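# Pour iron pellets into tube, then place disc on rods

## Task

Empty every iron pellet out of the beaker into the clear tube. Set the beaker upright on the bench again. Finish with the loose disc lying on top of the pellets, threaded onto both rods.

## Robot and tools

Robot: two arms, left_arm and right_arm, each ending in a two-finger gripper. The fingers extend along the gripper's +z axis and close along its y axis. end_effector_position is the point midway between the finger pads, about 1 cm short of the tips. Each arm has a wrist camera: cam_left_wrist and cam_right_wrist, both 672x504. A two-camera stand sits behind the arms and must not be struck.

Frames: the scene frame has its origin at table-top height, halfway between the two nominal arm bases, with +z up, +x out across the table, and left_arm on the +y side. Image left and right do not match arm names. Every hand position, orientation, velocity and target in calls and results is expressed in that arm's own base frame. Fixed cameras and the table use the scene frame. Calibrated bases in the scene frame: left_arm at (-0.008, +0.324, +0.005) m, quat_wxyz (+1.000, 0, 0, +0.031); right_arm at (+0.019, -0.239, +0.001) m, quat_wxyz (+1.000, 0, 0, +0.031 for left, +0.011 for right). Reported hand numbers can be off by a few centimetres, more when the arm is stretched.

The row format, used by execute_actions and move: one flat list of 16 numbers covering both arms, even if only one moves. The first 8 are left_arm: x, y, z in metres, then the quaternion qw, qx, qy, qz (w first), then opening. The last 8 are the same for right_arm. x, y, z and the quaternion form an absolute pose in that arm's base frame, not an offset. Opening runs from -1 (closed) to +1 (fully open, 0.093 m). To leave an arm where it is, resend the whole pose from the last result taken before it began staying, plus its intended opening; sending 0 as an opening is a real command. To keep an orientation steady, repeat the same target quaternion rather than copying the drifted reported one.

execute_actions(actions, cameras): actions is a list of actions; each action is a list of up to 15 rows, one per 1/30 s step, and a short action holds its final row for the remaining steps. An action is rejected for both arms if any target lies more than 0.6 m from that gripper's current position along any of the gripper's axes; the first action is checked against the latest reported state. An empty actions list returns images and full status. cameras: names, ["all"], or []; an unknown name invalidates the call.

move(target, speed, blend, opening_speed, grip_force, blocking, cameras): target is one 16-number row or up to 15 rows, each an absolute pose pair as above, with no 0.6 m limit. The grippers follow straight lines. speed is in m/s, 0.002 to 2.9, default 0.25; rotation is capped at twice that in rad/s. blend, in metres, rounds corners between listed rows; 0 stops at each. opening_speed is the change per second on the -1..+1 scale, at least 0.2. grip_force is newtons per pad, 10 to 50, one value or one per arm; it persists, and lower values close slowly. blocking=false returns after about 0.5 s while the motion continues; a new move then takes over from it. The move caps out at 10 s. Paths do not avoid obstacles or the other arm. Avoid routing a gripper near its own base; go around it. The result adds a move: line with the ending (done, off_target, moving, held, fault) and limits (paced = command clipped, held = steps withheld).

wait(seconds 0 to 10) lets time pass with the last commands held. stop brakes a running move. zoom_image(camera, region [x0, y0, x1, y1] in pixels, at most 504 by 504) magnifies part of the latest image from one wrist camera. read_manual gives licence texts only. finished_scene(scene) ends the scene for good; call nothing after it in that reply.

Reading results: Hand target is where each arm is currently sent; Tool commands shows current gripper commands. The controller limits each step's orientation change to 40 degrees from the measured one, so large turns need several actions. Friction and weight can leave the gripper low, short or tilted; small moves may not happen or may drift sideways. Check position and tilt after each move. grip_measured uses the opening scale: the pads meet near -0.94, and each millimetre of object width adds about 0.0208, with a per-gripper bias up to +0.02. To grip a rigid object firmly, command about 0.24 below its width reading; keep sending that value to hold it, and command well above it to release. Joint torques include gravity; joints 1 to 3 wrap at ±28 N m.

Things to avoid: dropping the beaker, pellets or disc, or releasing anything still moving; fast impacts with the table, the stand or heavy objects; anything leaving the table, which fails the task; the arms, grippers or wrist cameras touching each other, and closing one gripper on the other's fingers; strain on the camera cables; pressing toward unreachable poses or holding loads with outstretched arms, which heats motors. A MOTOR HOT line appears from 75 °C; at 90 °C the arm folds and stops for the scene. Loose objects may be nudged unexpectedly now and then. The goal must remain true after the robot lets go.

Each tool is called after "Emit:" by a JSON object that holds its "fn" and its "kwargs", one argument or row to a line.

## Session

Emit:
{"fn": "execute_actions", "kwargs": {
  "actions": []
}}

Scene clock: 0.00 s.
left_arm: end_effector_position=(+0.1846, -0.1050, +0.1424) grip_measured=+1.000 end_effector_quat_wxyz=(+0.546, -0.052, +0.834, -0.062) | right_arm: end_effector_position=(+0.1979, +0.1263, +0.1469) grip_measured=+1.000 end_effector_quat_wxyz=(+0.575, -0.077, +0.804, +0.134)
Joint positions: left_arm=[-1.271 0.61 0.378 -0.667 -1.041 -1.001 0.093] | right_arm=[1.024 0.319 0.198 -0.274 0.661 0.384 0.093]
Joint velocities: within noise
Joint torques (N m): no reading
Heat: left arm: 28 °C; right arm: 27 °C.
Hand target: left_arm +0.1850, -0.1061, +0.1459; +0.548, -0.055, +0.832, -0.065 | right_arm +0.1989, +0.1270, +0.1548; +0.580, -0.071, +0.799, +0.139
Tool commands: left_gripper/opening=+1.0 right_gripper/opening=+1.0

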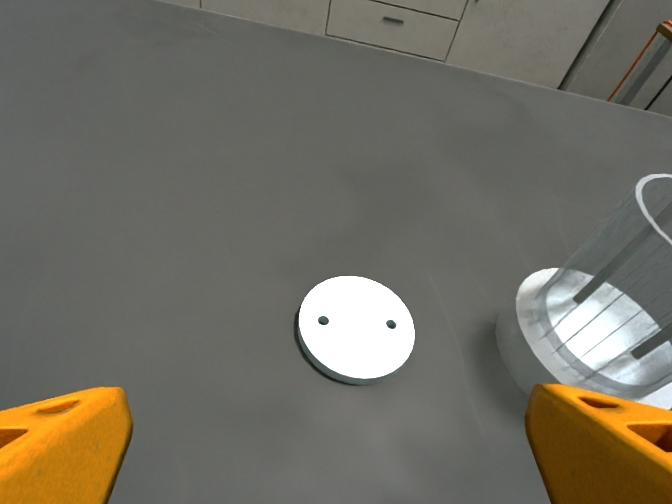

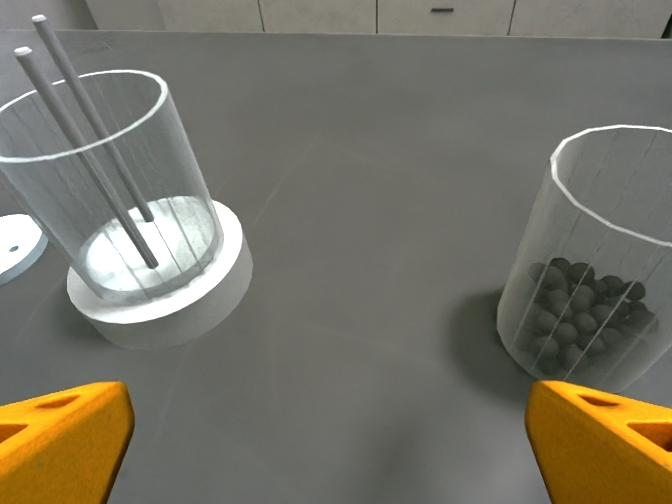

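Emit:
{"fn": "move", "kwargs": {
  "target": [0.14,-0.13,0.28,0.5,0,0.866,0,1,0.15,0.14,0.28,0.5,0,0.866,0,1],
  "cameras": ["all"]
}}

Emit:
{"fn": "move", "kwargs": {
  "target": [0.14,-0.13,0.28,0.5,0,0.866,0,1,0.15,0.03,0.28,0.5,0,0.866,0,1],
  "cameras": ["cam_right_wrist"]
}}

Scene clock: 45.77 s.
left_arm: end_effector_position=(+0.1429, -0.1314, +0.2749) grip_measured=+1.000 end_effector_quat_wxyz=(+0.494, +0.034, +0.868, -0.038) | right_arm: end_effector_position=(+0.1517, +0.1429, +0.2729) grip_measured=+1.000 end_effector_quat_wxyz=(+0.500, -0.013, +0.866, +0.010)
Joint positions: left_arm=[-1.58 0.97 1.147 -1.569 -1.027 -1.401 0.093] | right_arm=[1.528 1.06 1.171 -1.545 1.041 1.418 0.093]
Joint torques (N m): left_arm=[-0.47 -0.49 8.4 0.46 -0.48 -0.24] | right_arm=[0.12 -1.11 8.35 0.23 0.62 0.1]
Heat: left arm: 32 °C; right arm: 35 °C.
Hand target: left_arm +0.1415, -0.1302, +0.2795; +0.489, +0.028, +0.870, -0.047 | right_arm +0.1509, +0.1401, +0.2797; +0.499, -0.008, +0.867, +0.014
Off the commanded pose: left_arm 0.006 m, 6 deg | right_arm 0.008 m, 2 deg.
joint sent to its limit (left arm) — joint 4 (wrist pitch), lower limit. The joint targets are off in orientation, not in position.
joint sent to its limit (right arm) — joint 4 (wrist pitch), lower limit. The joint targets still meet the commanded pose.
move: off_target (left_arm)

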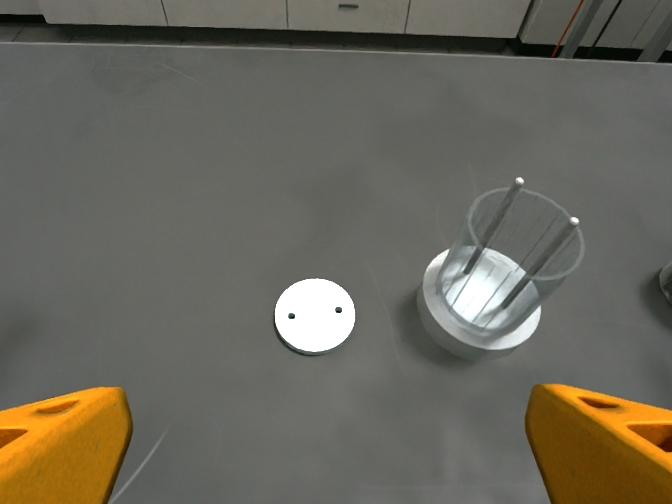

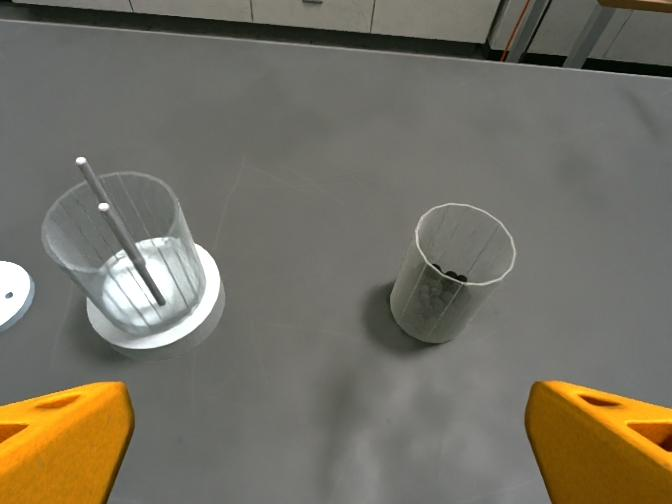

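Scene clock: 47.17 s.
left_arm: end_effector_position=(+0.1429, -0.1314, +0.2749) grip_measured=+1.000 end_effector_quat_wxyz=(+0.494, +0.033, +0.868, -0.039) | right_arm: end_effector_position=(+0.1524, +0.0346, +0.2838) grip_measured=+1.000 end_effector_quat_wxyz=(+0.496, +0.004, +0.868, +0.034)
Joint positions: left_arm=[-1.58 0.97 1.147 -1.569 -1.027 -1.402 0.093] | right_arm=[1.289 0.603 1.101 -1.544 0.948 1.025 0.093]
Joint torques (N m): left_arm=[-0.46 -0.5 8.42 0.46 -0.47 -0.23] | right_arm=[-0.79 3 5.04 0.78 0.52 -0.11]
Heat: left arm: 32 °C; right arm: 35 °C.
Hand target: left_arm +0.1415, -0.1302, +0.2796; +0.489, +0.028, +0.870, -0.047 | right_arm +0.1512, +0.0298, +0.2801; +0.490, -0.008, +0.872, +0.013
Off the commanded pose: left_arm 0.006 m, 6 deg | right_arm 0.006 m, 4 deg.
joint sent to its limit (left arm) — joint 4 (wrist pitch), lower limit. The joint targets are off in orientation, not in position.
joint sent to its limit (right arm) — joint 4 (wrist pitch), lower limit. The joint targets still meet the commanded pose.
move: off_target (left_arm, right_arm)
Images, in order (width x height): cam_right_wrist 672x504.

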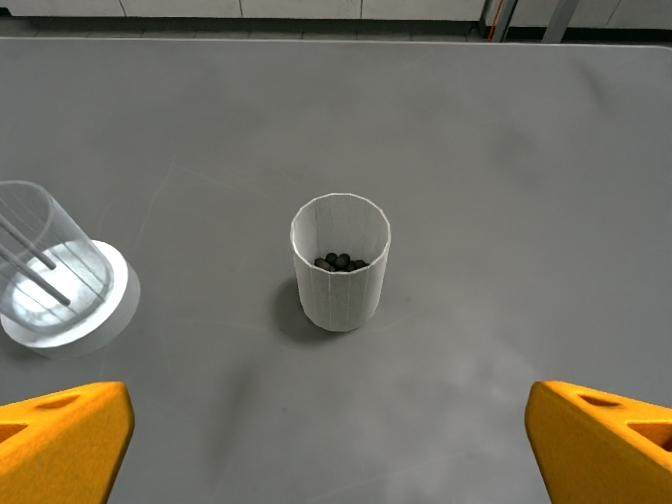

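Emit:
{"fn": "move", "kwargs": {
  "target": [0.14,-0.13,0.28,0.5,0,0.866,0,1,0.21,0.055,0.12,0.574,0,0.819,0,1],
  "cameras": ["all"]
}}

Scene clock: 72.47 s.
left_arm: end_effector_position=(+0.1429, -0.1314, +0.2749) grip_measured=+1.000 end_effector_quat_wxyz=(+0.494, +0.033, +0.868, -0.039) | right_arm: end_effector_position=(+0.2082, +0.0544, +0.1202) grip_measured=+1.000 end_effector_quat_wxyz=(+0.573, +0.001, +0.820, +0.001)
Joint positions: left_arm=[-1.58 0.97 1.147 -1.569 -1.027 -1.402 0.093] | right_arm=[0.825 0.195 0.148 -0.446 0.76 0.358 0.093]
Joint torques (N m): left_arm=[-0.47 -0.5 8.44 0.46 -0.48 -0.23] | right_arm=[-0.79 2.88 6.72 1.94 0.22 -0.15]
Heat: left arm: 33 °C; right arm: 34 °C.
Hand target: left_arm +0.1415, -0.1302, +0.2796; +0.489, +0.028, +0.870, -0.047 | right_arm +0.2097, +0.0550, +0.1200; +0.574, +0.000, +0.819, +0.000
Off the commanded pose: left_arm 0.006 m, 6 deg | right_arm 0.002 m, 0 deg.
joint sent to its limit (left arm) — joint 4 (wrist pitch), lower limit. The joint targets are off in orientation, not in position.
move: off_target (left_arm)

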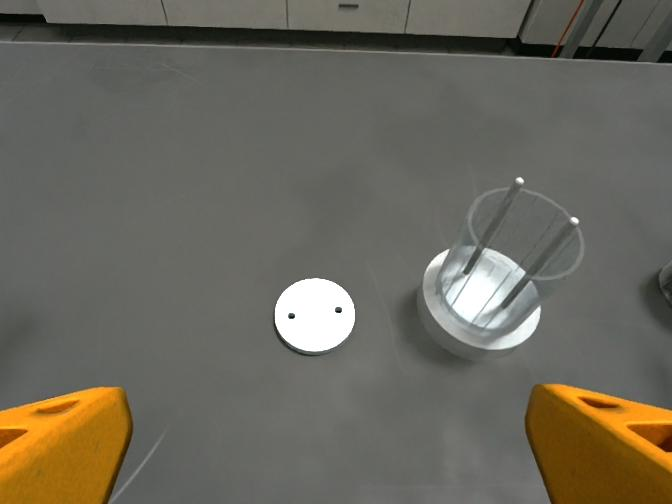

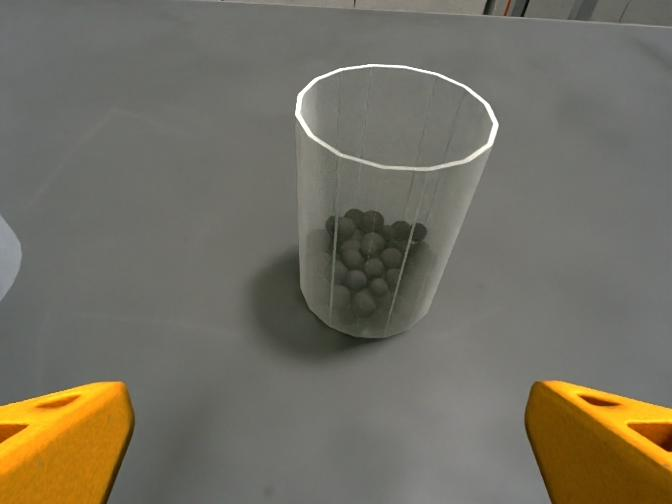

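Emit:
{"fn": "move", "kwargs": {
  "target": [0.14,-0.13,0.28,0.5,0,0.866,0,1,0.265,0.03,0.08,0.574,0,0.819,0,1],
  "cameras": ["cam_right_wrist"]
}}

Scene clock: 86.63 s.
left_arm: end_effector_position=(+0.1429, -0.1314, +0.2749) grip_measured=+1.000 end_effector_quat_wxyz=(+0.494, +0.033, +0.868, -0.039) | right_arm: end_effector_position=(+0.2640, +0.0302, +0.0794) grip_measured=+1.000 end_effector_quat_wxyz=(+0.551, +0.004, +0.835, -0.004)
Joint positions: left_arm=[-1.58 0.97 1.147 -1.569 -1.027 -1.402 0.093] | right_arm=[0.286 0.701 0.019 0.262 0.273 0.117 0.093]
Joint torques (N m): left_arm=[-0.46 -0.49 8.44 0.46 -0.48 -0.23] | right_arm=[-0.8 0.61 6.17 2.19 -0.01 -0.14]
Heat: left arm: 34 °C; right arm: 37 °C.
Hand target: left_arm +0.1415, -0.1302, +0.2796; +0.489, +0.028, +0.870, -0.047 | right_arm +0.2650, +0.0301, +0.0805; +0.556, +0.002, +0.831, -0.003
Off the commanded pose: left_arm 0.006 m, 6 deg | right_arm 0.001 m, 3 deg.
ARM HIT: the right arm struck itself hard. It can cost score.
joint sent to its limit (left arm) — joint 4 (wrist pitch), lower limit. The joint targets are off in orientation, not in position.
joint sent to its limit (right arm) — joint 3 (elbow), lower limit, where the elbow is as bent as it goes. The joint targets still meet the commanded pose.
move: off_target (left_arm, right_arm)
Images, in order (width x height): cam_right_wrist 672x504.

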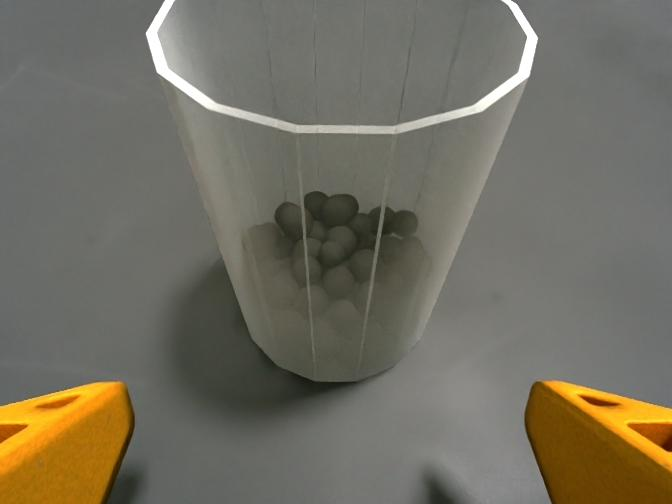

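Emit:
{"fn": "move", "kwargs": {
  "target": [
    [0.14,-0.13,0.28,0.5,0,0.866,0,1,0.285,0.027,0.09,0.564,0,0.826,0,1],
    [0.14,-0.13,0.28,0.5,0,0.866,0,1,0.33,0.027,0.092,0.564,0,0.826,0,1]
  ],
  "speed": 0.08,
  "cameras": ["cam_right_wrist"]
}}

Scene clock: 102.67 s.
left_arm: end_effector_position=(+0.1429, -0.1314, +0.2749) grip_measured=+1.000 end_effector_quat_wxyz=(+0.494, +0.033, +0.868, -0.039) | right_arm: end_effector_position=(+0.3186, +0.0255, +0.0765) grip_measured=+1.000 end_effector_quat_wxyz=(+0.542, +0.001, +0.840, -0.004)
Joint positions: left_arm=[-1.58 0.97 1.147 -1.569 -1.027 -1.402 0.093] | right_arm=[0.162 1.214 0.155 0.629 0.156 0.065 0.093]
Joint torques (N m): left_arm=[-0.47 -0.49 8.43 0.46 -0.48 -0.23] | right_arm=[-0.79 -1.8 8.01 2.26 -0.08 -0.15]
Heat: left arm: 34 °C; right arm: 39 °C.
Hand target: left_arm +0.1415, -0.1302, +0.2796; +0.489, +0.028, +0.870, -0.047 | right_arm +0.3290, +0.0268, +0.0922; +0.564, +0.000, +0.826, +0.000
Off the commanded pose: left_arm 0.006 m, 6 deg | right_arm 0.019 m, 3 deg.
joint sent to its limit (left arm) — joint 4 (wrist pitch), lower limit. The joint targets are off in orientation, not in position.
move: off_target (left_arm, right_arm)
Images, in order (width x height): cam_right_wrist 672x504.

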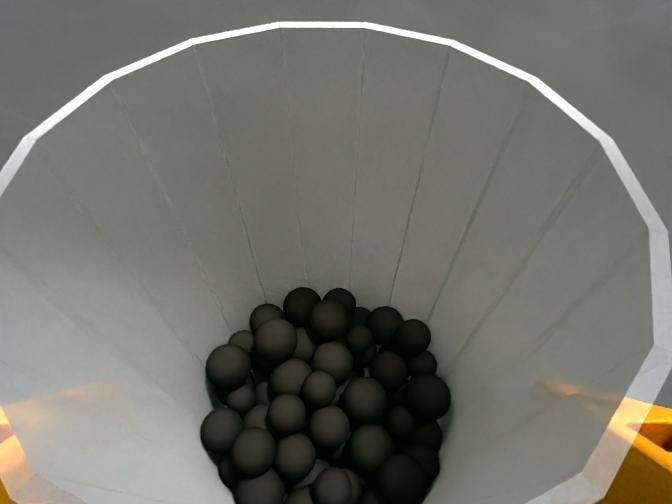

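Emit:
{"fn": "move", "kwargs": {
  "target": [0.14,-0.13,0.28,0.5,0,0.866,0,1,0.328,0.027,0.105,0.57,0,0.822,0,1],
  "speed": 0.08,
  "cameras": ["cam_right_wrist"]
}}

Scene clock: 109.00 s.
left_arm: end_effector_position=(+0.1429, -0.1314, +0.2749) grip_measured=+1.000 end_effector_quat_wxyz=(+0.494, +0.033, +0.868, -0.039) | right_arm: end_effector_position=(+0.3188, +0.0255, +0.0865) grip_measured=+1.000 end_effector_quat_wxyz=(+0.548, +0.001, +0.837, -0.004)
Joint positions: left_arm=[-1.58 0.97 1.147 -1.569 -1.027 -1.402 0.093] | right_arm=[0.162 1.158 0.17 0.572 0.156 0.064 0.093]
Joint torques (N m): left_arm=[-0.46 -0.49 8.43 0.46 -0.48 -0.23] | right_arm=[-0.57 -3.47 8.42 2.08 -0.04 -0.14]
Heat: left arm: 35 °C; right arm: 41 °C.
Hand target: left_arm +0.1415, -0.1302, +0.2796; +0.489, +0.028, +0.870, -0.047 | right_arm +0.3274, +0.0269, +0.1051; +0.570, +0.000, +0.822, +0.000
Off the commanded pose: left_arm 0.006 m, 6 deg | right_arm 0.021 m, 3 deg.
joint sent to its limit (left arm) — joint 4 (wrist pitch), lower limit. The joint targets are off in orientation, not in position.
move: off_target (left_arm, right_arm)
Images, in order (width x height): cam_right_wrist 672x504.

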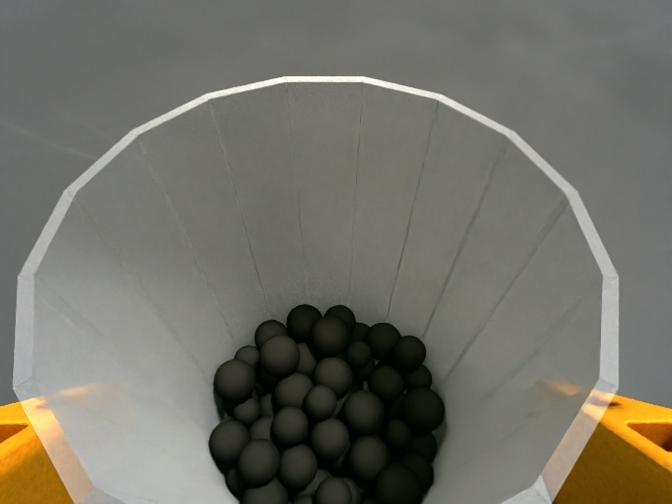

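Emit:
{"fn": "move", "kwargs": {
  "target": [0.14,-0.13,0.28,0.5,0,0.866,0,1,0.347,0.027,0.113,0.57,0,0.822,0,1],
  "speed": 0.06,
  "cameras": ["cam_right_wrist"]
}}

Emit:
{"fn": "move", "kwargs": {
  "target": [0.14,-0.13,0.28,0.5,0,0.866,0,1,0.347,0.027,0.113,0.57,0,0.822,0,0.2],
  "opening_speed": 0.3,
  "grip_force": 30,
  "cameras": ["cam_right_wrist"]
}}

Scene clock: 116.07 s.
left_arm: end_effector_position=(+0.1429, -0.1314, +0.2749) grip_measured=+1.000 end_effector_quat_wxyz=(+0.494, +0.033, +0.868, -0.039) | right_arm: end_effector_position=(+0.3376, +0.0261, +0.1000) grip_measured=+1.000 end_effector_quat_wxyz=(+0.555, +0.002, +0.832, -0.003)
Joint positions: left_arm=[-1.58 0.97 1.147 -1.569 -1.027 -1.402 0.093] | right_arm=[0.149 1.211 0.247 0.566 0.145 0.058 0.093]
Joint torques (N m): left_arm=[-0.46 -0.49 8.43 0.46 -0.48 -0.23] | right_arm=[-0.81 -2.14 8.55 2.1 -0.12 -0.14]
Heat: left arm: 35 °C; right arm: 40 °C.
Hand target: left_arm +0.1415, -0.1302, +0.2796; +0.489, +0.028, +0.870, -0.047 | right_arm +0.3463, +0.0269, +0.1132; +0.570, +0.000, +0.822, +0.000
Off the commanded pose: left_arm 0.006 m, 6 deg | right_arm 0.016 m, 2 deg.
joint sent to its limit (left arm) — joint 4 (wrist pitch), lower limit. The joint targets are off in orientation, not in position.
move: off_target (left_arm, right_arm)
Images, in order (width x height): cam_right_wrist 672x504.

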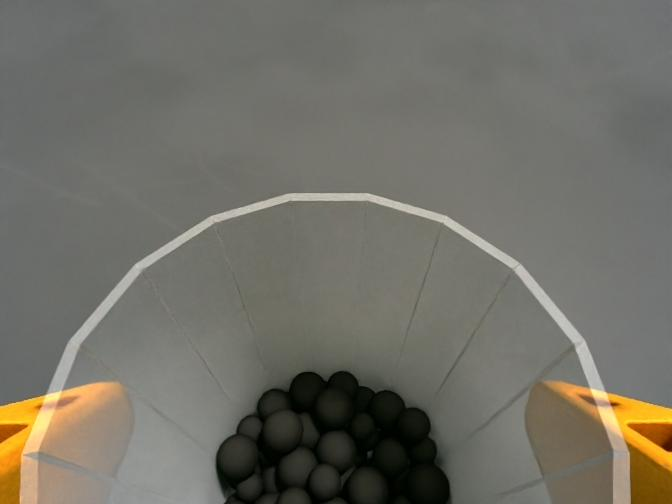

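Scene clock: 118.93 s.
left_arm: end_effector_position=(+0.1429, -0.1314, +0.2749) grip_measured=+1.000 end_effector_quat_wxyz=(+0.494, +0.033, +0.868, -0.039) | right_arm: end_effector_position=(+0.3376, +0.0263, +0.1000) grip_measured=+0.608 end_effector_quat_wxyz=(+0.555, +0.002, +0.832, -0.003)
Joint positions: left_arm=[-1.58 0.97 1.147 -1.569 -1.027 -1.402 0.093] | right_arm=[0.149 1.211 0.247 0.566 0.143 0.058 0.074]
Joint torques (N m): left_arm=[-0.46 -0.51 8.43 0.46 -0.48 -0.23] | right_arm=[-0.81 -2.13 8.55 2.1 -0.07 -0.14]
Heat: left arm: 35 °C; right arm: 41 °C.
Hand target: left_arm +0.1415, -0.1302, +0.2796; +0.489, +0.028, +0.870, -0.047 | right_arm +0.3463, +0.0269, +0.1132; +0.570, +0.000, +0.822, +0.000
Off the commanded pose: left_arm 0.006 m, 6 deg | right_arm 0.016 m, 2 deg.
joint sent to its limit (left arm) — joint 4 (wrist pitch), lower limit. The joint targets are off in orientation, not in position.
grip_force (N): 30, 30
move: off_target (left_arm, right_arm)
Images, in order (width x height): cam_right_wrist 672x504.

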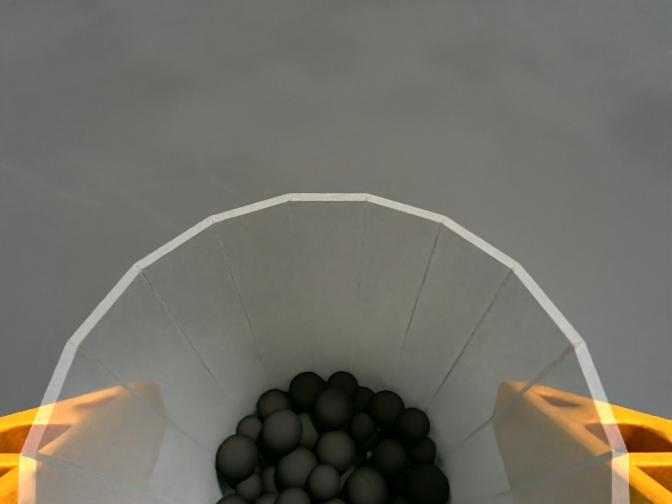

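Emit:
{"fn": "move", "kwargs": {
  "target": [
    [0.14,-0.13,0.28,0.5,0,0.866,0,1,0.347,0.027,0.113,0.57,0,0.822,0,1],
    [0.14,-0.13,0.28,0.5,0,0.866,0,1,0.347,0.027,0.108,0.73,0,0.683,0,1]
  ],
  "speed": 0.12,
  "opening_speed": 0.5,
  "cameras": ["cam_right_wrist"]
}}

Scene clock: 175.53 s.
left_arm: end_effector_position=(+0.1429, -0.1314, +0.2748) grip_measured=+1.000 end_effector_quat_wxyz=(+0.494, +0.033, +0.868, -0.039) | right_arm: end_effector_position=(+0.3447, +0.0256, +0.0902) grip_measured=+1.000 end_effector_quat_wxyz=(+0.652, +0.001, +0.758, -0.004)
Joint positions: left_arm=[-1.58 0.97 1.147 -1.569 -1.026 -1.402 0.093] | right_arm=[0.149 1.725 0.099 1.475 0.154 0.019 0.093]
Joint torques (N m): left_arm=[-0.49 -0.51 8.43 0.46 -0.47 -0.23] | right_arm=[0.23 -3.29 2.78 2.88 0.04 -0.14]
Heat: left arm: 37 °C; right arm: 46 °C.
Hand target: left_arm +0.1415, -0.1302, +0.2795; +0.489, +0.028, +0.870, -0.047 | right_arm +0.3467, +0.0269, +0.1082; +0.681, +0.002, +0.732, -0.001
Off the commanded pose: left_arm 0.006 m, 6 deg | right_arm 0.018 m, 12 deg.
joint sent to its limit (left arm) — joint 4 (wrist pitch), lower limit. The joint targets are off in orientation, not in position.
joint sent to its limit (right arm) — joint 4 (wrist pitch), upper limit. The joint targets are off in orientation, not in position.
grip_force (N): 30, 30
move: off_target (left_arm, right_arm)
Images, in order (width x height): cam_right_wrist 672x504.

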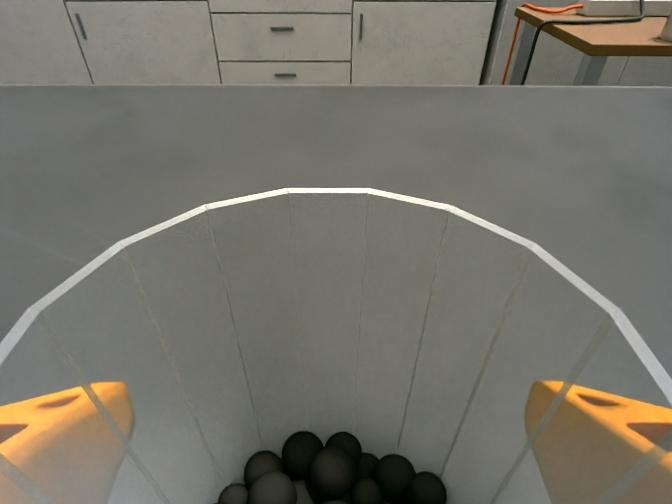

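Emit:
{"fn": "move", "kwargs": {
  "target": [
    [0.14,-0.13,0.28,0.5,0,0.866,0,1,0.347,0.027,0.108,0.652,0,0.758,0,1],
    [0.14,-0.13,0.28,0.5,0,0.866,0,1,0.347,0.027,0.108,0.652,0,0.758,0,0.2]
  ],
  "opening_speed": 0.3,
  "grip_force": 40
}}

Emit:
{"fn": "move", "kwargs": {
  "target": [0.14,-0.13,0.28,0.5,0,0.866,0,1,0.347,0.027,0.21,0.652,0,0.758,0,0.2],
  "speed": 0.08,
  "cameras": ["all"]
}}

Scene clock: 191.67 s.
left_arm: end_effector_position=(+0.1429, -0.1314, +0.2748) grip_measured=+1.000 end_effector_quat_wxyz=(+0.494, +0.033, +0.868, -0.039) | right_arm: end_effector_position=(+0.3406, +0.0249, +0.0921) grip_measured=+0.578 end_effector_quat_wxyz=(+0.633, -0.001, +0.774, -0.007)
Joint positions: left_arm=[-1.58 0.97 1.147 -1.569 -1.026 -1.402 0.093] | right_arm=[0.149 1.565 0.104 1.257 0.155 0.019 0.073]
Joint torques (N m): left_arm=[-0.47 -0.5 8.43 0.46 -0.48 -0.23] | right_arm=[-0.21 -5.52 5.44 2.12 -0.07 -0.03]
Heat: left arm: 37 °C; right arm: 50 °C.
Hand target: left_arm +0.1415, -0.1302, +0.2795; +0.489, +0.028, +0.870, -0.047 | right_arm +0.3466, +0.0269, +0.1080; +0.652, +0.000, +0.758, +0.000
Off the commanded pose: left_arm 0.006 m, 6 deg | right_arm 0.017 m, 3 deg.
joint sent to its limit (left arm) — joint 4 (wrist pitch), lower limit. The joint targets are off in orientation, not in position.
grip_force (N): 40, 40
move: off_target (left_arm, right_arm); target 2's new opening was sent with right_arm's hand 0.017 m and 3 deg from that target

Scene clock: 193.77 s.
left_arm: end_effector_position=(+0.1429, -0.1314, +0.2748) grip_measured=+1.000 end_effector_quat_wxyz=(+0.494, +0.033, +0.868, -0.039) | right_arm: end_effector_position=(+0.3367, +0.0243, +0.1667) grip_measured=+0.578 end_effector_quat_wxyz=(+0.602, -0.005, +0.799, -0.011)
Joint positions: left_arm=[-1.58 0.97 1.147 -1.569 -1.026 -1.402 0.093] | right_arm=[0.149 0.985 0.339 0.363 0.155 0.019 0.073]
Joint torques (N m): left_arm=[-0.46 -0.51 8.43 0.46 -0.48 -0.23] | right_arm=[-0.23 -4.22 10.85 2.6 -0.06 -0.04]
Heat: left arm: 37 °C; right arm: 50 °C.
Hand target: left_arm +0.1415, -0.1302, +0.2795; +0.489, +0.028, +0.870, -0.047 | right_arm +0.3440, +0.0265, +0.2099; +0.652, +0.000, +0.758, +0.000
Off the commanded pose: left_arm 0.006 m, 6 deg | right_arm 0.045 m, 8 deg.
joint sent to its limit (left arm) — joint 4 (wrist pitch), lower limit. The joint targets are off in orientation, not in position.
grip_force (N): 40, 40
move: off_target (left_arm, right_arm)

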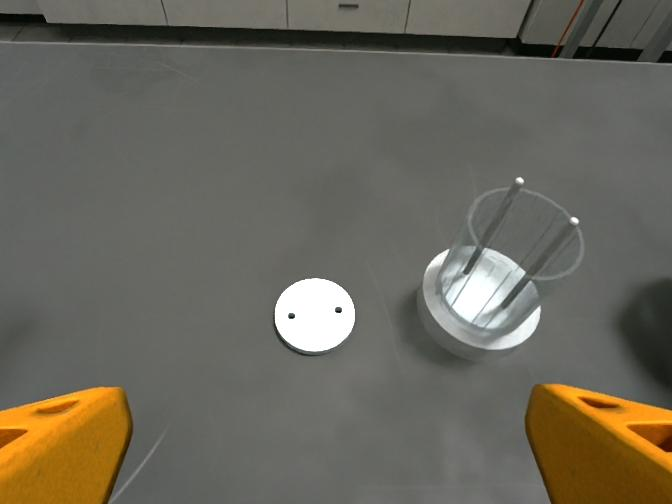

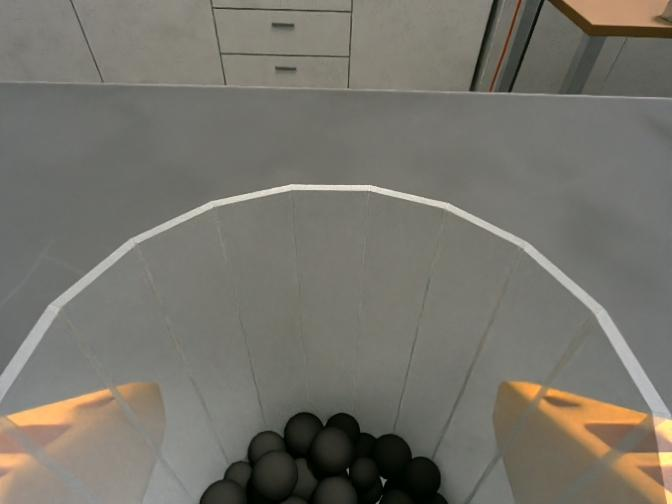

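Emit:
{"fn": "move", "kwargs": {
  "target": [0.14,-0.13,0.28,0.5,0,0.866,0,1,0.355,0.07,0.25,0.66,0,0.751,0,0.2],
  "speed": 0.1,
  "cameras": ["all"]
}}

Scene clock: 201.87 s.
left_arm: end_effector_position=(+0.1429, -0.1314, +0.2748) grip_measured=+1.000 end_effector_quat_wxyz=(+0.494, +0.033, +0.868, -0.039) | right_arm: end_effector_position=(+0.3455, +0.0671, +0.2123) grip_measured=+0.578 end_effector_quat_wxyz=(+0.619, -0.020, +0.785, -0.015)
Joint positions: left_arm=[-1.58 0.97 1.147 -1.569 -1.026 -1.402 0.093] | right_arm=[0.353 1.006 0.498 0.259 0.341 0.034 0.073]
Joint torques (N m): left_arm=[-0.47 -0.5 8.43 0.47 -0.48 -0.23] | right_arm=[0.27 -2.62 11.44 2.57 0.22 0.09]
Heat: left arm: 37 °C; right arm: 52 °C.
Hand target: left_arm +0.1415, -0.1302, +0.2795; +0.489, +0.028, +0.870, -0.047 | right_arm +0.3519, +0.0692, +0.2497; +0.660, +0.000, +0.752, +0.001
Off the commanded pose: left_arm 0.006 m, 6 deg | right_arm 0.039 m, 7 deg.
joint sent to its limit (left arm) — joint 4 (wrist pitch), lower limit. The joint targets are off in orientation, not in position.
grip_force (N): 40, 40
move: off_target (left_arm, right_arm)

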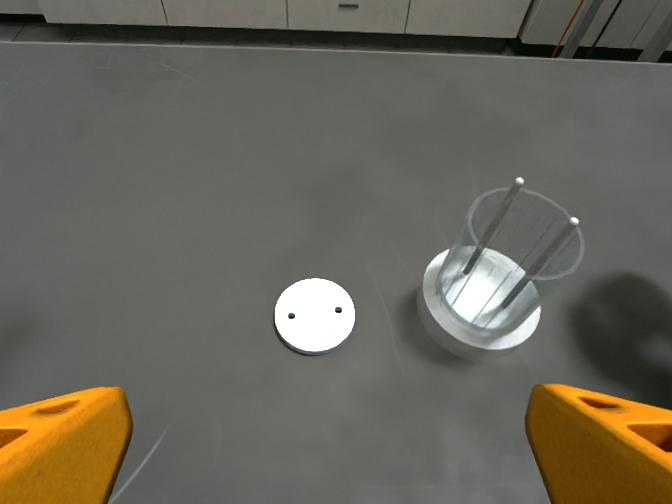

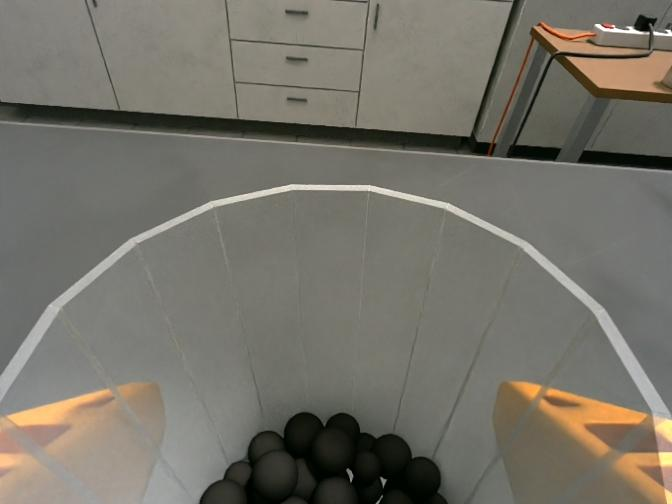

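Emit:
{"fn": "move", "kwargs": {
  "target": [0.14,-0.13,0.28,0.5,0,0.866,0,1,0.352,0.16,0.25,0.596,-0.247,0.706,-0.292,0.2],
  "speed": 0.12,
  "cameras": ["all"]
}}

Scene clock: 214.73 s.
left_arm: end_effector_position=(+0.1429, -0.1314, +0.2748) grip_measured=+1.000 end_effector_quat_wxyz=(+0.494, +0.033, +0.868, -0.039) | right_arm: end_effector_position=(+0.3452, +0.1553, +0.2195) grip_measured=+0.576 end_effector_quat_wxyz=(+0.563, -0.279, +0.720, -0.295)
Joint positions: left_arm=[-1.58 0.97 1.147 -1.569 -1.026 -1.402 0.093] | right_arm=[0.765 1.287 0.667 0.323 0.856 -0.624 0.073]
Joint torques (N m): left_arm=[-0.44 -0.51 8.43 0.46 -0.48 -0.23] | right_arm=[0.31 -4.23 10.88 2.38 0.46 -0.17]
Heat: left arm: 38 °C; right arm: 52 °C.
Hand target: left_arm +0.1415, -0.1302, +0.2795; +0.489, +0.028, +0.870, -0.047 | right_arm +0.3501, +0.1588, +0.2495; +0.595, -0.247, +0.707, -0.291
Off the commanded pose: left_arm 0.006 m, 6 deg | right_arm 0.032 m, 5 deg.
joint sent to its limit (left arm) — joint 4 (wrist pitch), lower limit. The joint targets are off in orientation, not in position.
grip_force (N): 40, 40
move: off_target (left_arm, right_arm)

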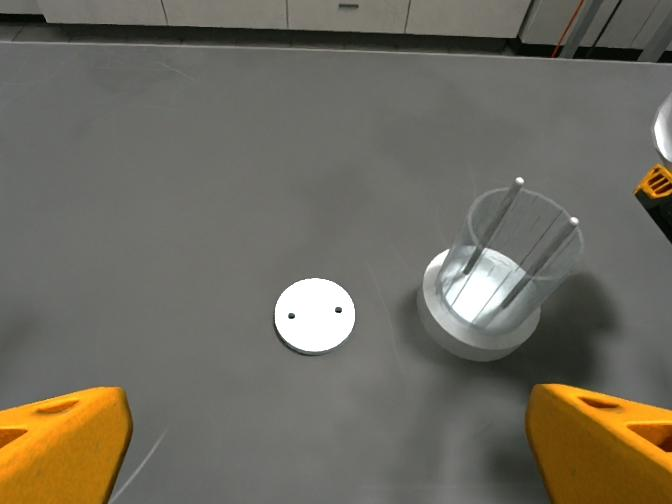

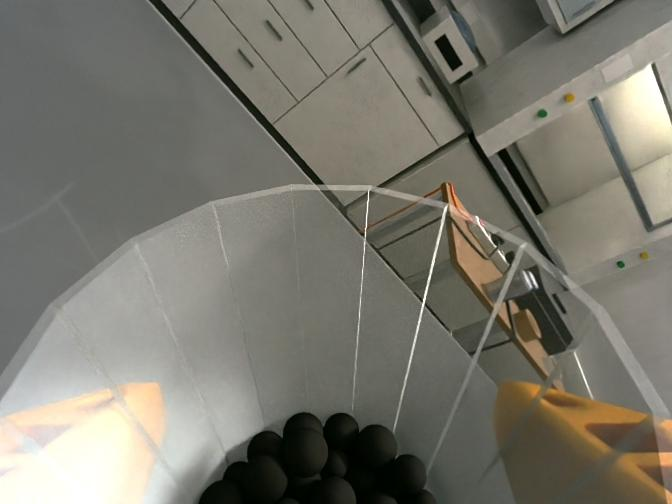

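Emit:
{"fn": "move", "kwargs": {
  "target": [0.14,-0.13,0.28,0.5,0,0.866,0,1,0.352,0.195,0.245,0.528,-0.35,0.626,-0.439,0.2],
  "speed": 0.1,
  "cameras": ["all"]
}}

Scene clock: 236.33 s.
left_arm: end_effector_position=(+0.1429, -0.1314, +0.2748) grip_measured=+1.000 end_effector_quat_wxyz=(+0.494, +0.033, +0.868, -0.039) | right_arm: end_effector_position=(+0.3484, +0.1906, +0.2201) grip_measured=+0.575 end_effector_quat_wxyz=(+0.507, -0.384, +0.633, -0.442)
Joint positions: left_arm=[-1.58 0.97 1.147 -1.569 -1.026 -1.402 0.093] | right_arm=[0.875 1.475 0.712 0.572 1.039 -1.096 0.073]
Joint torques (N m): left_arm=[-0.47 -0.5 8.42 0.46 -0.48 -0.23] | right_arm=[0.4 -5.45 10.06 2.23 0.43 -0.21]
Heat: left arm: 38 °C; right arm: 51 °C.
Hand target: left_arm +0.1415, -0.1302, +0.2795; +0.489, +0.028, +0.870, -0.047 | right_arm +0.3509, +0.1941, +0.2445; +0.531, -0.353, +0.632, -0.441
Off the commanded pose: left_arm 0.006 m, 6 deg | right_arm 0.026 m, 5 deg.
joint sent to its limit (left arm) — joint 4 (wrist pitch), lower limit. The joint targets are off in orientation, not in position.
grip_force (N): 40, 40
move: off_target (left_arm, right_arm)

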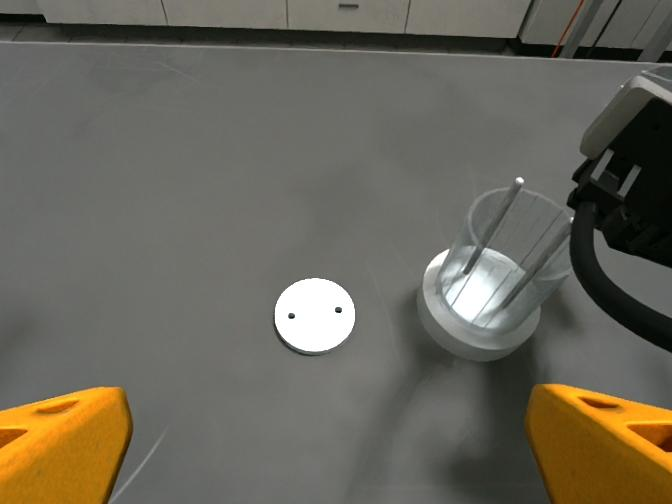

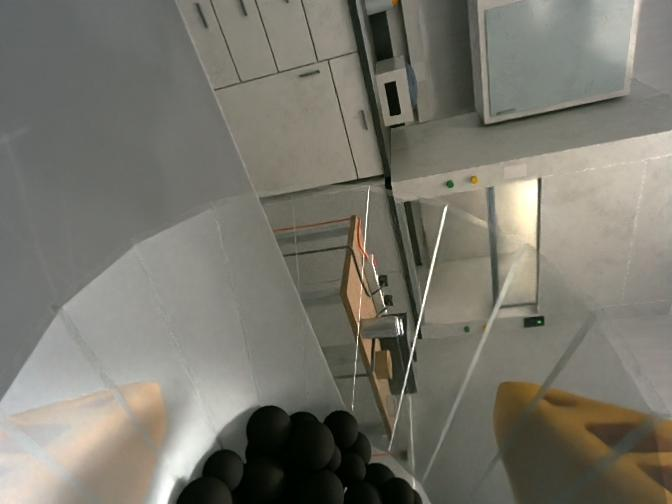

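Emit:
{"fn": "move", "kwargs": {
  "target": [0.3,-0.03,0.22,0.455,0.542,0.542,-0.455,1,0.352,0.195,0.245,0.528,-0.35,0.626,-0.439,0.2],
  "speed": 0.25,
  "cameras": ["cam_left_wrist"]
}}

Scene clock: 253.53 s.
left_arm: end_effector_position=(+0.2989, -0.0326, +0.2186) grip_measured=+1.000 end_effector_quat_wxyz=(+0.494, +0.491, +0.637, -0.331) | right_arm: end_effector_position=(+0.3485, +0.1906, +0.2205) grip_measured=+0.575 end_effector_quat_wxyz=(+0.507, -0.383, +0.633, -0.442)
Joint positions: left_arm=[0.452 1.701 1.305 -1.568 1.248 2.049 0.093] | right_arm=[0.875 1.475 0.712 0.574 1.04 -1.098 0.073]
Joint torques (N m): left_arm=[0.18 -4.67 7.83 -0.55 0.55 0.09] | right_arm=[0.39 -5.39 10.06 2.24 0.41 -0.22]
Heat: left arm: 38 °C; right arm: 50 °C.
Hand target: left_arm +0.3002, -0.0306, +0.2198; +0.492, +0.496, +0.636, -0.329 | right_arm +0.3510, +0.1941, +0.2445; +0.531, -0.353, +0.632, -0.441
Off the commanded pose: left_arm 0.003 m, 19 deg | right_arm 0.025 m, 5 deg.
joint sent to its limit (left arm) — joint 4 (wrist pitch), lower limit. The joint targets are off in orientation, not in position.
grip_force (N): 40, 40
move: off_target (left_arm, right_arm)
Images, in order (width x height): cam_left_wrist 672x504.

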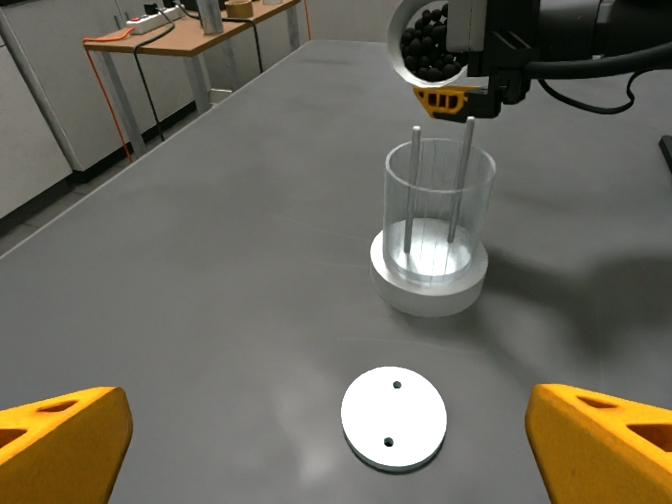

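Emit:
{"fn": "move", "kwargs": {
  "target": [0.3,-0.03,0.22,0.494,0.491,0.637,-0.331,1,0.322,0.205,0.212,0.51,-0.38,0.605,-0.465,0.2],
  "speed": 0.08,
  "cameras": ["cam_left_wrist"]
}}

Scene clock: 274.30 s.
left_arm: end_effector_position=(+0.2988, -0.0326, +0.2186) grip_measured=+1.000 end_effector_quat_wxyz=(+0.494, +0.491, +0.637, -0.330) | right_arm: end_effector_position=(+0.3240, +0.2041, +0.2080) grip_measured=+0.575 end_effector_quat_wxyz=(+0.510, -0.388, +0.612, -0.463)
Joint positions: left_arm=[0.452 1.701 1.305 -1.568 1.248 2.05 0.093] | right_arm=[0.974 1.52 0.635 0.762 1.144 -1.19 0.073]
Joint torques (N m): left_arm=[0.53 -4.78 7.34 -0.57 0.63 0.08] | right_arm=[0.75 -5.07 6.04 1.99 0.31 -0.24]
Heat: left arm: 37 °C; right arm: 51 °C.
Hand target: left_arm +0.3000, -0.0301, +0.2200; +0.494, +0.491, +0.637, -0.330 | right_arm +0.3220, +0.2050, +0.2119; +0.513, -0.383, +0.610, -0.467
Off the commanded pose: left_arm 0.003 m, 0 deg | right_arm 0.005 m, 1 deg.
joint sent to its limit (left arm) — joint 4 (wrist pitch), lower limit. The joint targets still meet the commanded pose.
grip_force (N): 40, 40
move: done
Images, in order (width x height): cam_left_wrist 672x504.

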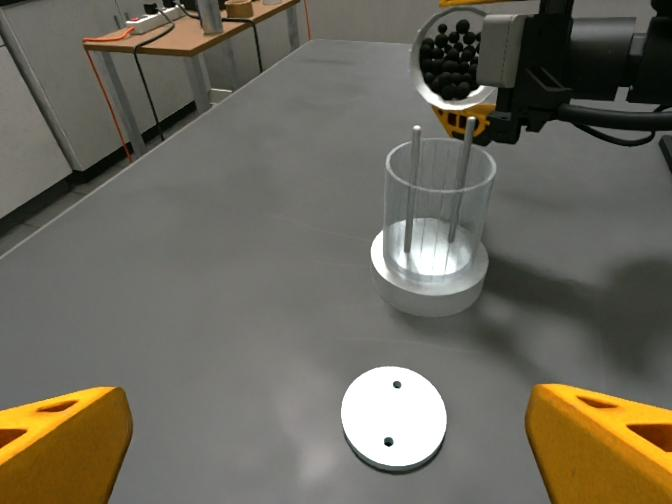

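Emit:
{"fn": "move", "kwargs": {
  "target": [0.3,-0.03,0.22,0.494,0.491,0.637,-0.331,1,0.312,0.214,0.206,0.449,-0.451,0.532,-0.546,0.2],
  "speed": 0.08,
  "cameras": ["cam_left_wrist"]
}}

Scene clock: 289.17 s.
left_arm: end_effector_position=(+0.2988, -0.0326, +0.2186) grip_measured=+1.000 end_effector_quat_wxyz=(+0.494, +0.491, +0.637, -0.330) | right_arm: end_effector_position=(+0.3135, +0.2138, +0.1979) grip_measured=+0.575 end_effector_quat_wxyz=(+0.441, -0.470, +0.532, -0.549)
Joint positions: left_arm=[0.452 1.701 1.305 -1.568 1.248 2.05 0.093] | right_arm=[1.024 1.606 0.592 0.99 1.194 -1.595 0.073]
Joint torques (N m): left_arm=[0.51 -4.75 7.34 -0.56 0.62 0.08] | right_arm=[0.5 -5.61 5.86 2.09 0.2 -0.14]
Heat: left arm: 37 °C; right arm: 53 °C.
Hand target: left_arm +0.3000, -0.0301, +0.2200; +0.494, +0.491, +0.637, -0.330 | right_arm +0.3119, +0.2138, +0.2057; +0.451, -0.455, +0.537, -0.549
Off the commanded pose: left_arm 0.003 m, 0 deg | right_arm 0.008 m, 2 deg.
joint sent to its limit (left arm) — joint 4 (wrist pitch), lower limit. The joint targets still meet the commanded pose.
grip_force (N): 40, 40
move: done
Images, in order (width x height): cam_left_wrist 672x504.

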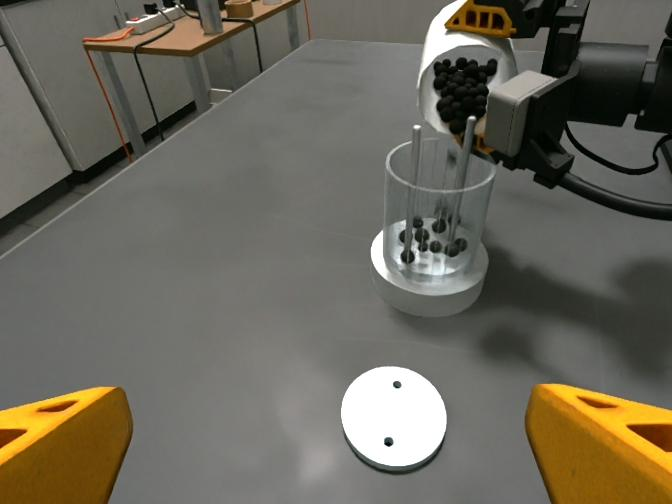

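Emit:
{"fn": "move", "kwargs": {
  "target": [0.3,-0.03,0.22,0.494,0.491,0.637,-0.331,1,0.310,0.219,0.214,0.40,-0.50,0.47,-0.60,0.2],
  "speed": 0.05,
  "cameras": ["cam_left_wrist"]
}}

Emit:
{"fn": "move", "kwargs": {
  "target": [0.3,-0.03,0.22,0.494,0.491,0.637,-0.331,1,0.310,0.226,0.218,0.345,-0.543,0.409,-0.643,0.2],
  "speed": 0.05,
  "cameras": ["cam_left_wrist"]
}}

Scene clock: 306.00 s.
left_arm: end_effector_position=(+0.2988, -0.0326, +0.2186) grip_measured=+1.000 end_effector_quat_wxyz=(+0.494, +0.491, +0.637, -0.330) | right_arm: end_effector_position=(+0.3116, +0.2180, +0.2098) grip_measured=+0.575 end_effector_quat_wxyz=(-0.394, +0.511, -0.470, +0.602)
Joint positions: left_arm=[0.452 1.701 1.305 -1.568 1.248 2.05 0.093] | right_arm=[1.035 1.63 0.592 1.135 1.198 -1.91 0.073]
Joint torques (N m): left_arm=[0.53 -4.78 7.32 -0.56 0.63 0.08] | right_arm=[0.47 -5.22 5.46 1.98 0.05 -0.15]
Heat: left arm: 37 °C; right arm: 52 °C.
Hand target: left_arm +0.3000, -0.0301, +0.2200; +0.494, +0.491, +0.637, -0.330 | right_arm +0.3100, +0.2189, +0.2139; -0.402, +0.503, -0.473, +0.602
Off the commanded pose: left_arm 0.003 m, 0 deg | right_arm 0.005 m, 1 deg.
joint sent to its limit (left arm) — joint 4 (wrist pitch), lower limit. The joint targets still meet the commanded pose.
grip_force (N): 40, 40
move: done
Images, in order (width x height): cam_left_wrist 672x504.

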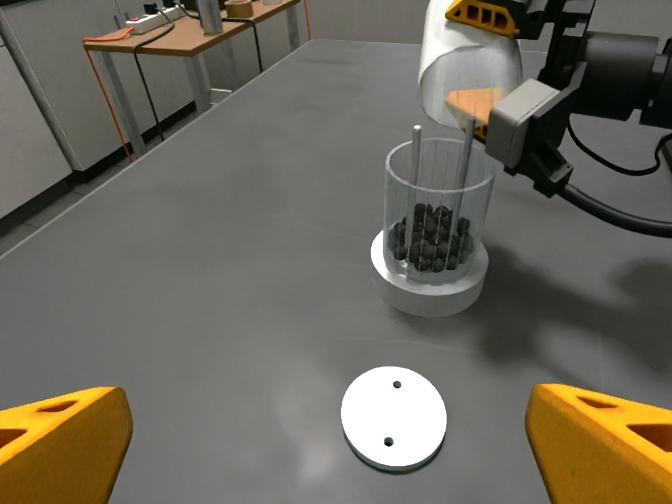

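Scene clock: 308.47 s.
left_arm: end_effector_position=(+0.2988, -0.0326, +0.2186) grip_measured=+1.000 end_effector_quat_wxyz=(+0.494, +0.491, +0.637, -0.330) | right_arm: end_effector_position=(+0.3107, +0.2222, +0.2029) grip_measured=+0.575 end_effector_quat_wxyz=(-0.330, +0.562, -0.413, +0.636)
Joint positions: left_arm=[0.452 1.701 1.305 -1.568 1.248 2.05 0.093] | right_arm=[1.044 1.649 0.592 1.132 1.198 -2.098 0.073]
Joint torques (N m): left_arm=[0.51 -4.75 7.32 -0.57 0.63 0.08] | right_arm=[0.51 -7.56 7.25 1.69 -0.01 -0.14]
Heat: left arm: 37 °C; right arm: 52 °C.
Hand target: left_arm +0.3000, -0.0301, +0.2200; +0.494, +0.491, +0.637, -0.330 | right_arm +0.3099, +0.2257, +0.2178; -0.346, +0.550, -0.418, +0.635
Off the commanded pose: left_arm 0.003 m, 0 deg | right_arm 0.016 m, 3 deg.
joint sent to its limit (left arm) — joint 4 (wrist pitch), lower limit. The joint targets still meet the commanded pose.
joint sent to its limit (right arm) — joint 6 (wrist roll), lower limit. The joint targets still meet the commanded pose.
grip_force (N): 40, 40
move: off_target (right_arm)
Images, in order (width x height): cam_left_wrist 672x504.

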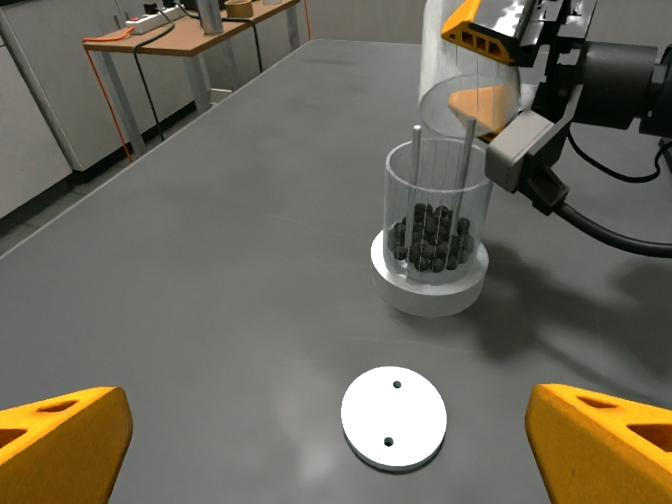

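Emit:
{"fn": "move", "kwargs": {
  "target": [
    [0.3,-0.03,0.22,0.494,0.491,0.637,-0.331,1,0.312,0.21,0.235,0.436,-0.475,0.516,-0.563,0.2],
    [0.3,-0.03,0.22,0.494,0.491,0.637,-0.331,1,0.335,0.14,0.245,0.596,-0.247,0.706,-0.292,0.2],
    [0.3,-0.03,0.22,0.494,0.491,0.637,-0.331,1,0.345,0.03,0.23,0.645,0,0.764,0,0.2]
  ],
  "speed": 0.15,
  "blend": 0.03
}}

Emit:
{"fn": "move", "kwargs": {
  "target": [0.3,-0.03,0.22,0.494,0.491,0.637,-0.331,1,0.345,0.03,0.125,0.645,0,0.764,0,0.2],
  "speed": 0.08,
  "cameras": ["cam_right_wrist","cam_left_wrist"]
}}

Scene clock: 324.93 s.
left_arm: end_effector_position=(+0.2988, -0.0326, +0.2186) grip_measured=+1.000 end_effector_quat_wxyz=(+0.494, +0.491, +0.637, -0.330) | right_arm: end_effector_position=(+0.3453, +0.0306, +0.2186) grip_measured=+0.575 end_effector_quat_wxyz=(+0.629, -0.008, +0.778, -0.010)
Joint positions: left_arm=[0.452 1.701 1.305 -1.568 1.248 2.05 0.093] | right_arm=[0.173 0.946 0.474 0.258 0.174 0.012 0.073]
Joint torques (N m): left_arm=[0.53 -4.78 7.35 -0.56 0.63 0.08] | right_arm=[-0.77 -3.32 7.28 2.28 -0.1 0.11]
Heat: left arm: 37 °C; right arm: 51 °C.
Hand target: left_arm +0.3000, -0.0301, +0.2200; +0.494, +0.491, +0.637, -0.330 | right_arm +0.3449, +0.0300, +0.2299; +0.645, +0.000, +0.764, +0.000
Off the commanded pose: left_arm 0.003 m, 0 deg | right_arm 0.011 m, 3 deg.
joint sent to its limit (left arm) — joint 4 (wrist pitch), lower limit. The joint targets still meet the commanded pose.
grip_force (N): 40, 40
move: off_target (right_arm)

Scene clock: 327.23 s.
left_arm: end_effector_position=(+0.2988, -0.0326, +0.2186) grip_measured=+1.000 end_effector_quat_wxyz=(+0.494, +0.491, +0.637, -0.330) | right_arm: end_effector_position=(+0.3426, +0.0303, +0.1162) grip_measured=+0.575 end_effector_quat_wxyz=(+0.630, -0.008, +0.777, -0.009)
Joint positions: left_arm=[0.452 1.701 1.305 -1.568 1.248 2.05 0.093] | right_arm=[0.173 1.34 0.159 0.97 0.173 0.013 0.073]
Joint torques (N m): left_arm=[0.53 -4.77 7.35 -0.56 0.63 0.07] | right_arm=[-0.79 -2.54 5.15 2.46 -0.08 0.09]
Heat: left arm: 37 °C; right arm: 52 °C.
Hand target: left_arm +0.3000, -0.0301, +0.2200; +0.494, +0.491, +0.637, -0.330 | right_arm +0.3448, +0.0300, +0.1251; +0.645, +0.000, +0.765, +0.000
Off the commanded pose: left_arm 0.003 m, 0 deg | right_arm 0.009 m, 3 deg.
joint sent to its limit (left arm) — joint 4 (wrist pitch), lower limit. The joint targets still meet the commanded pose.
grip_force (N): 40, 40
move: off_target (right_arm)

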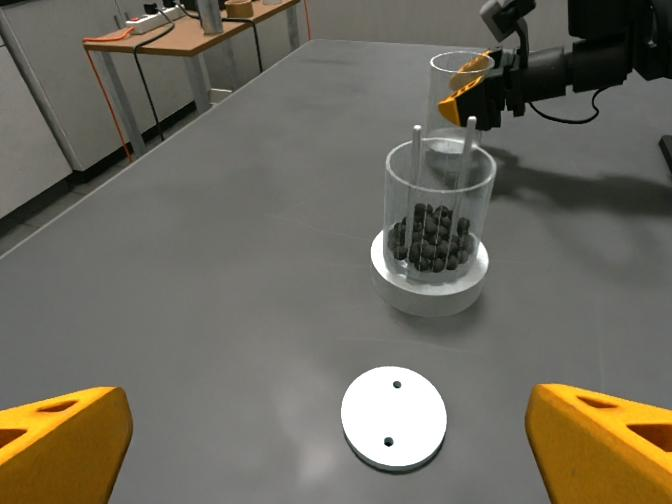

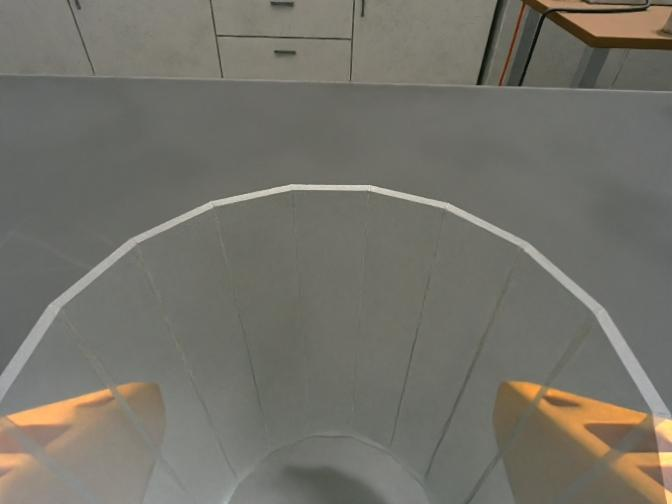

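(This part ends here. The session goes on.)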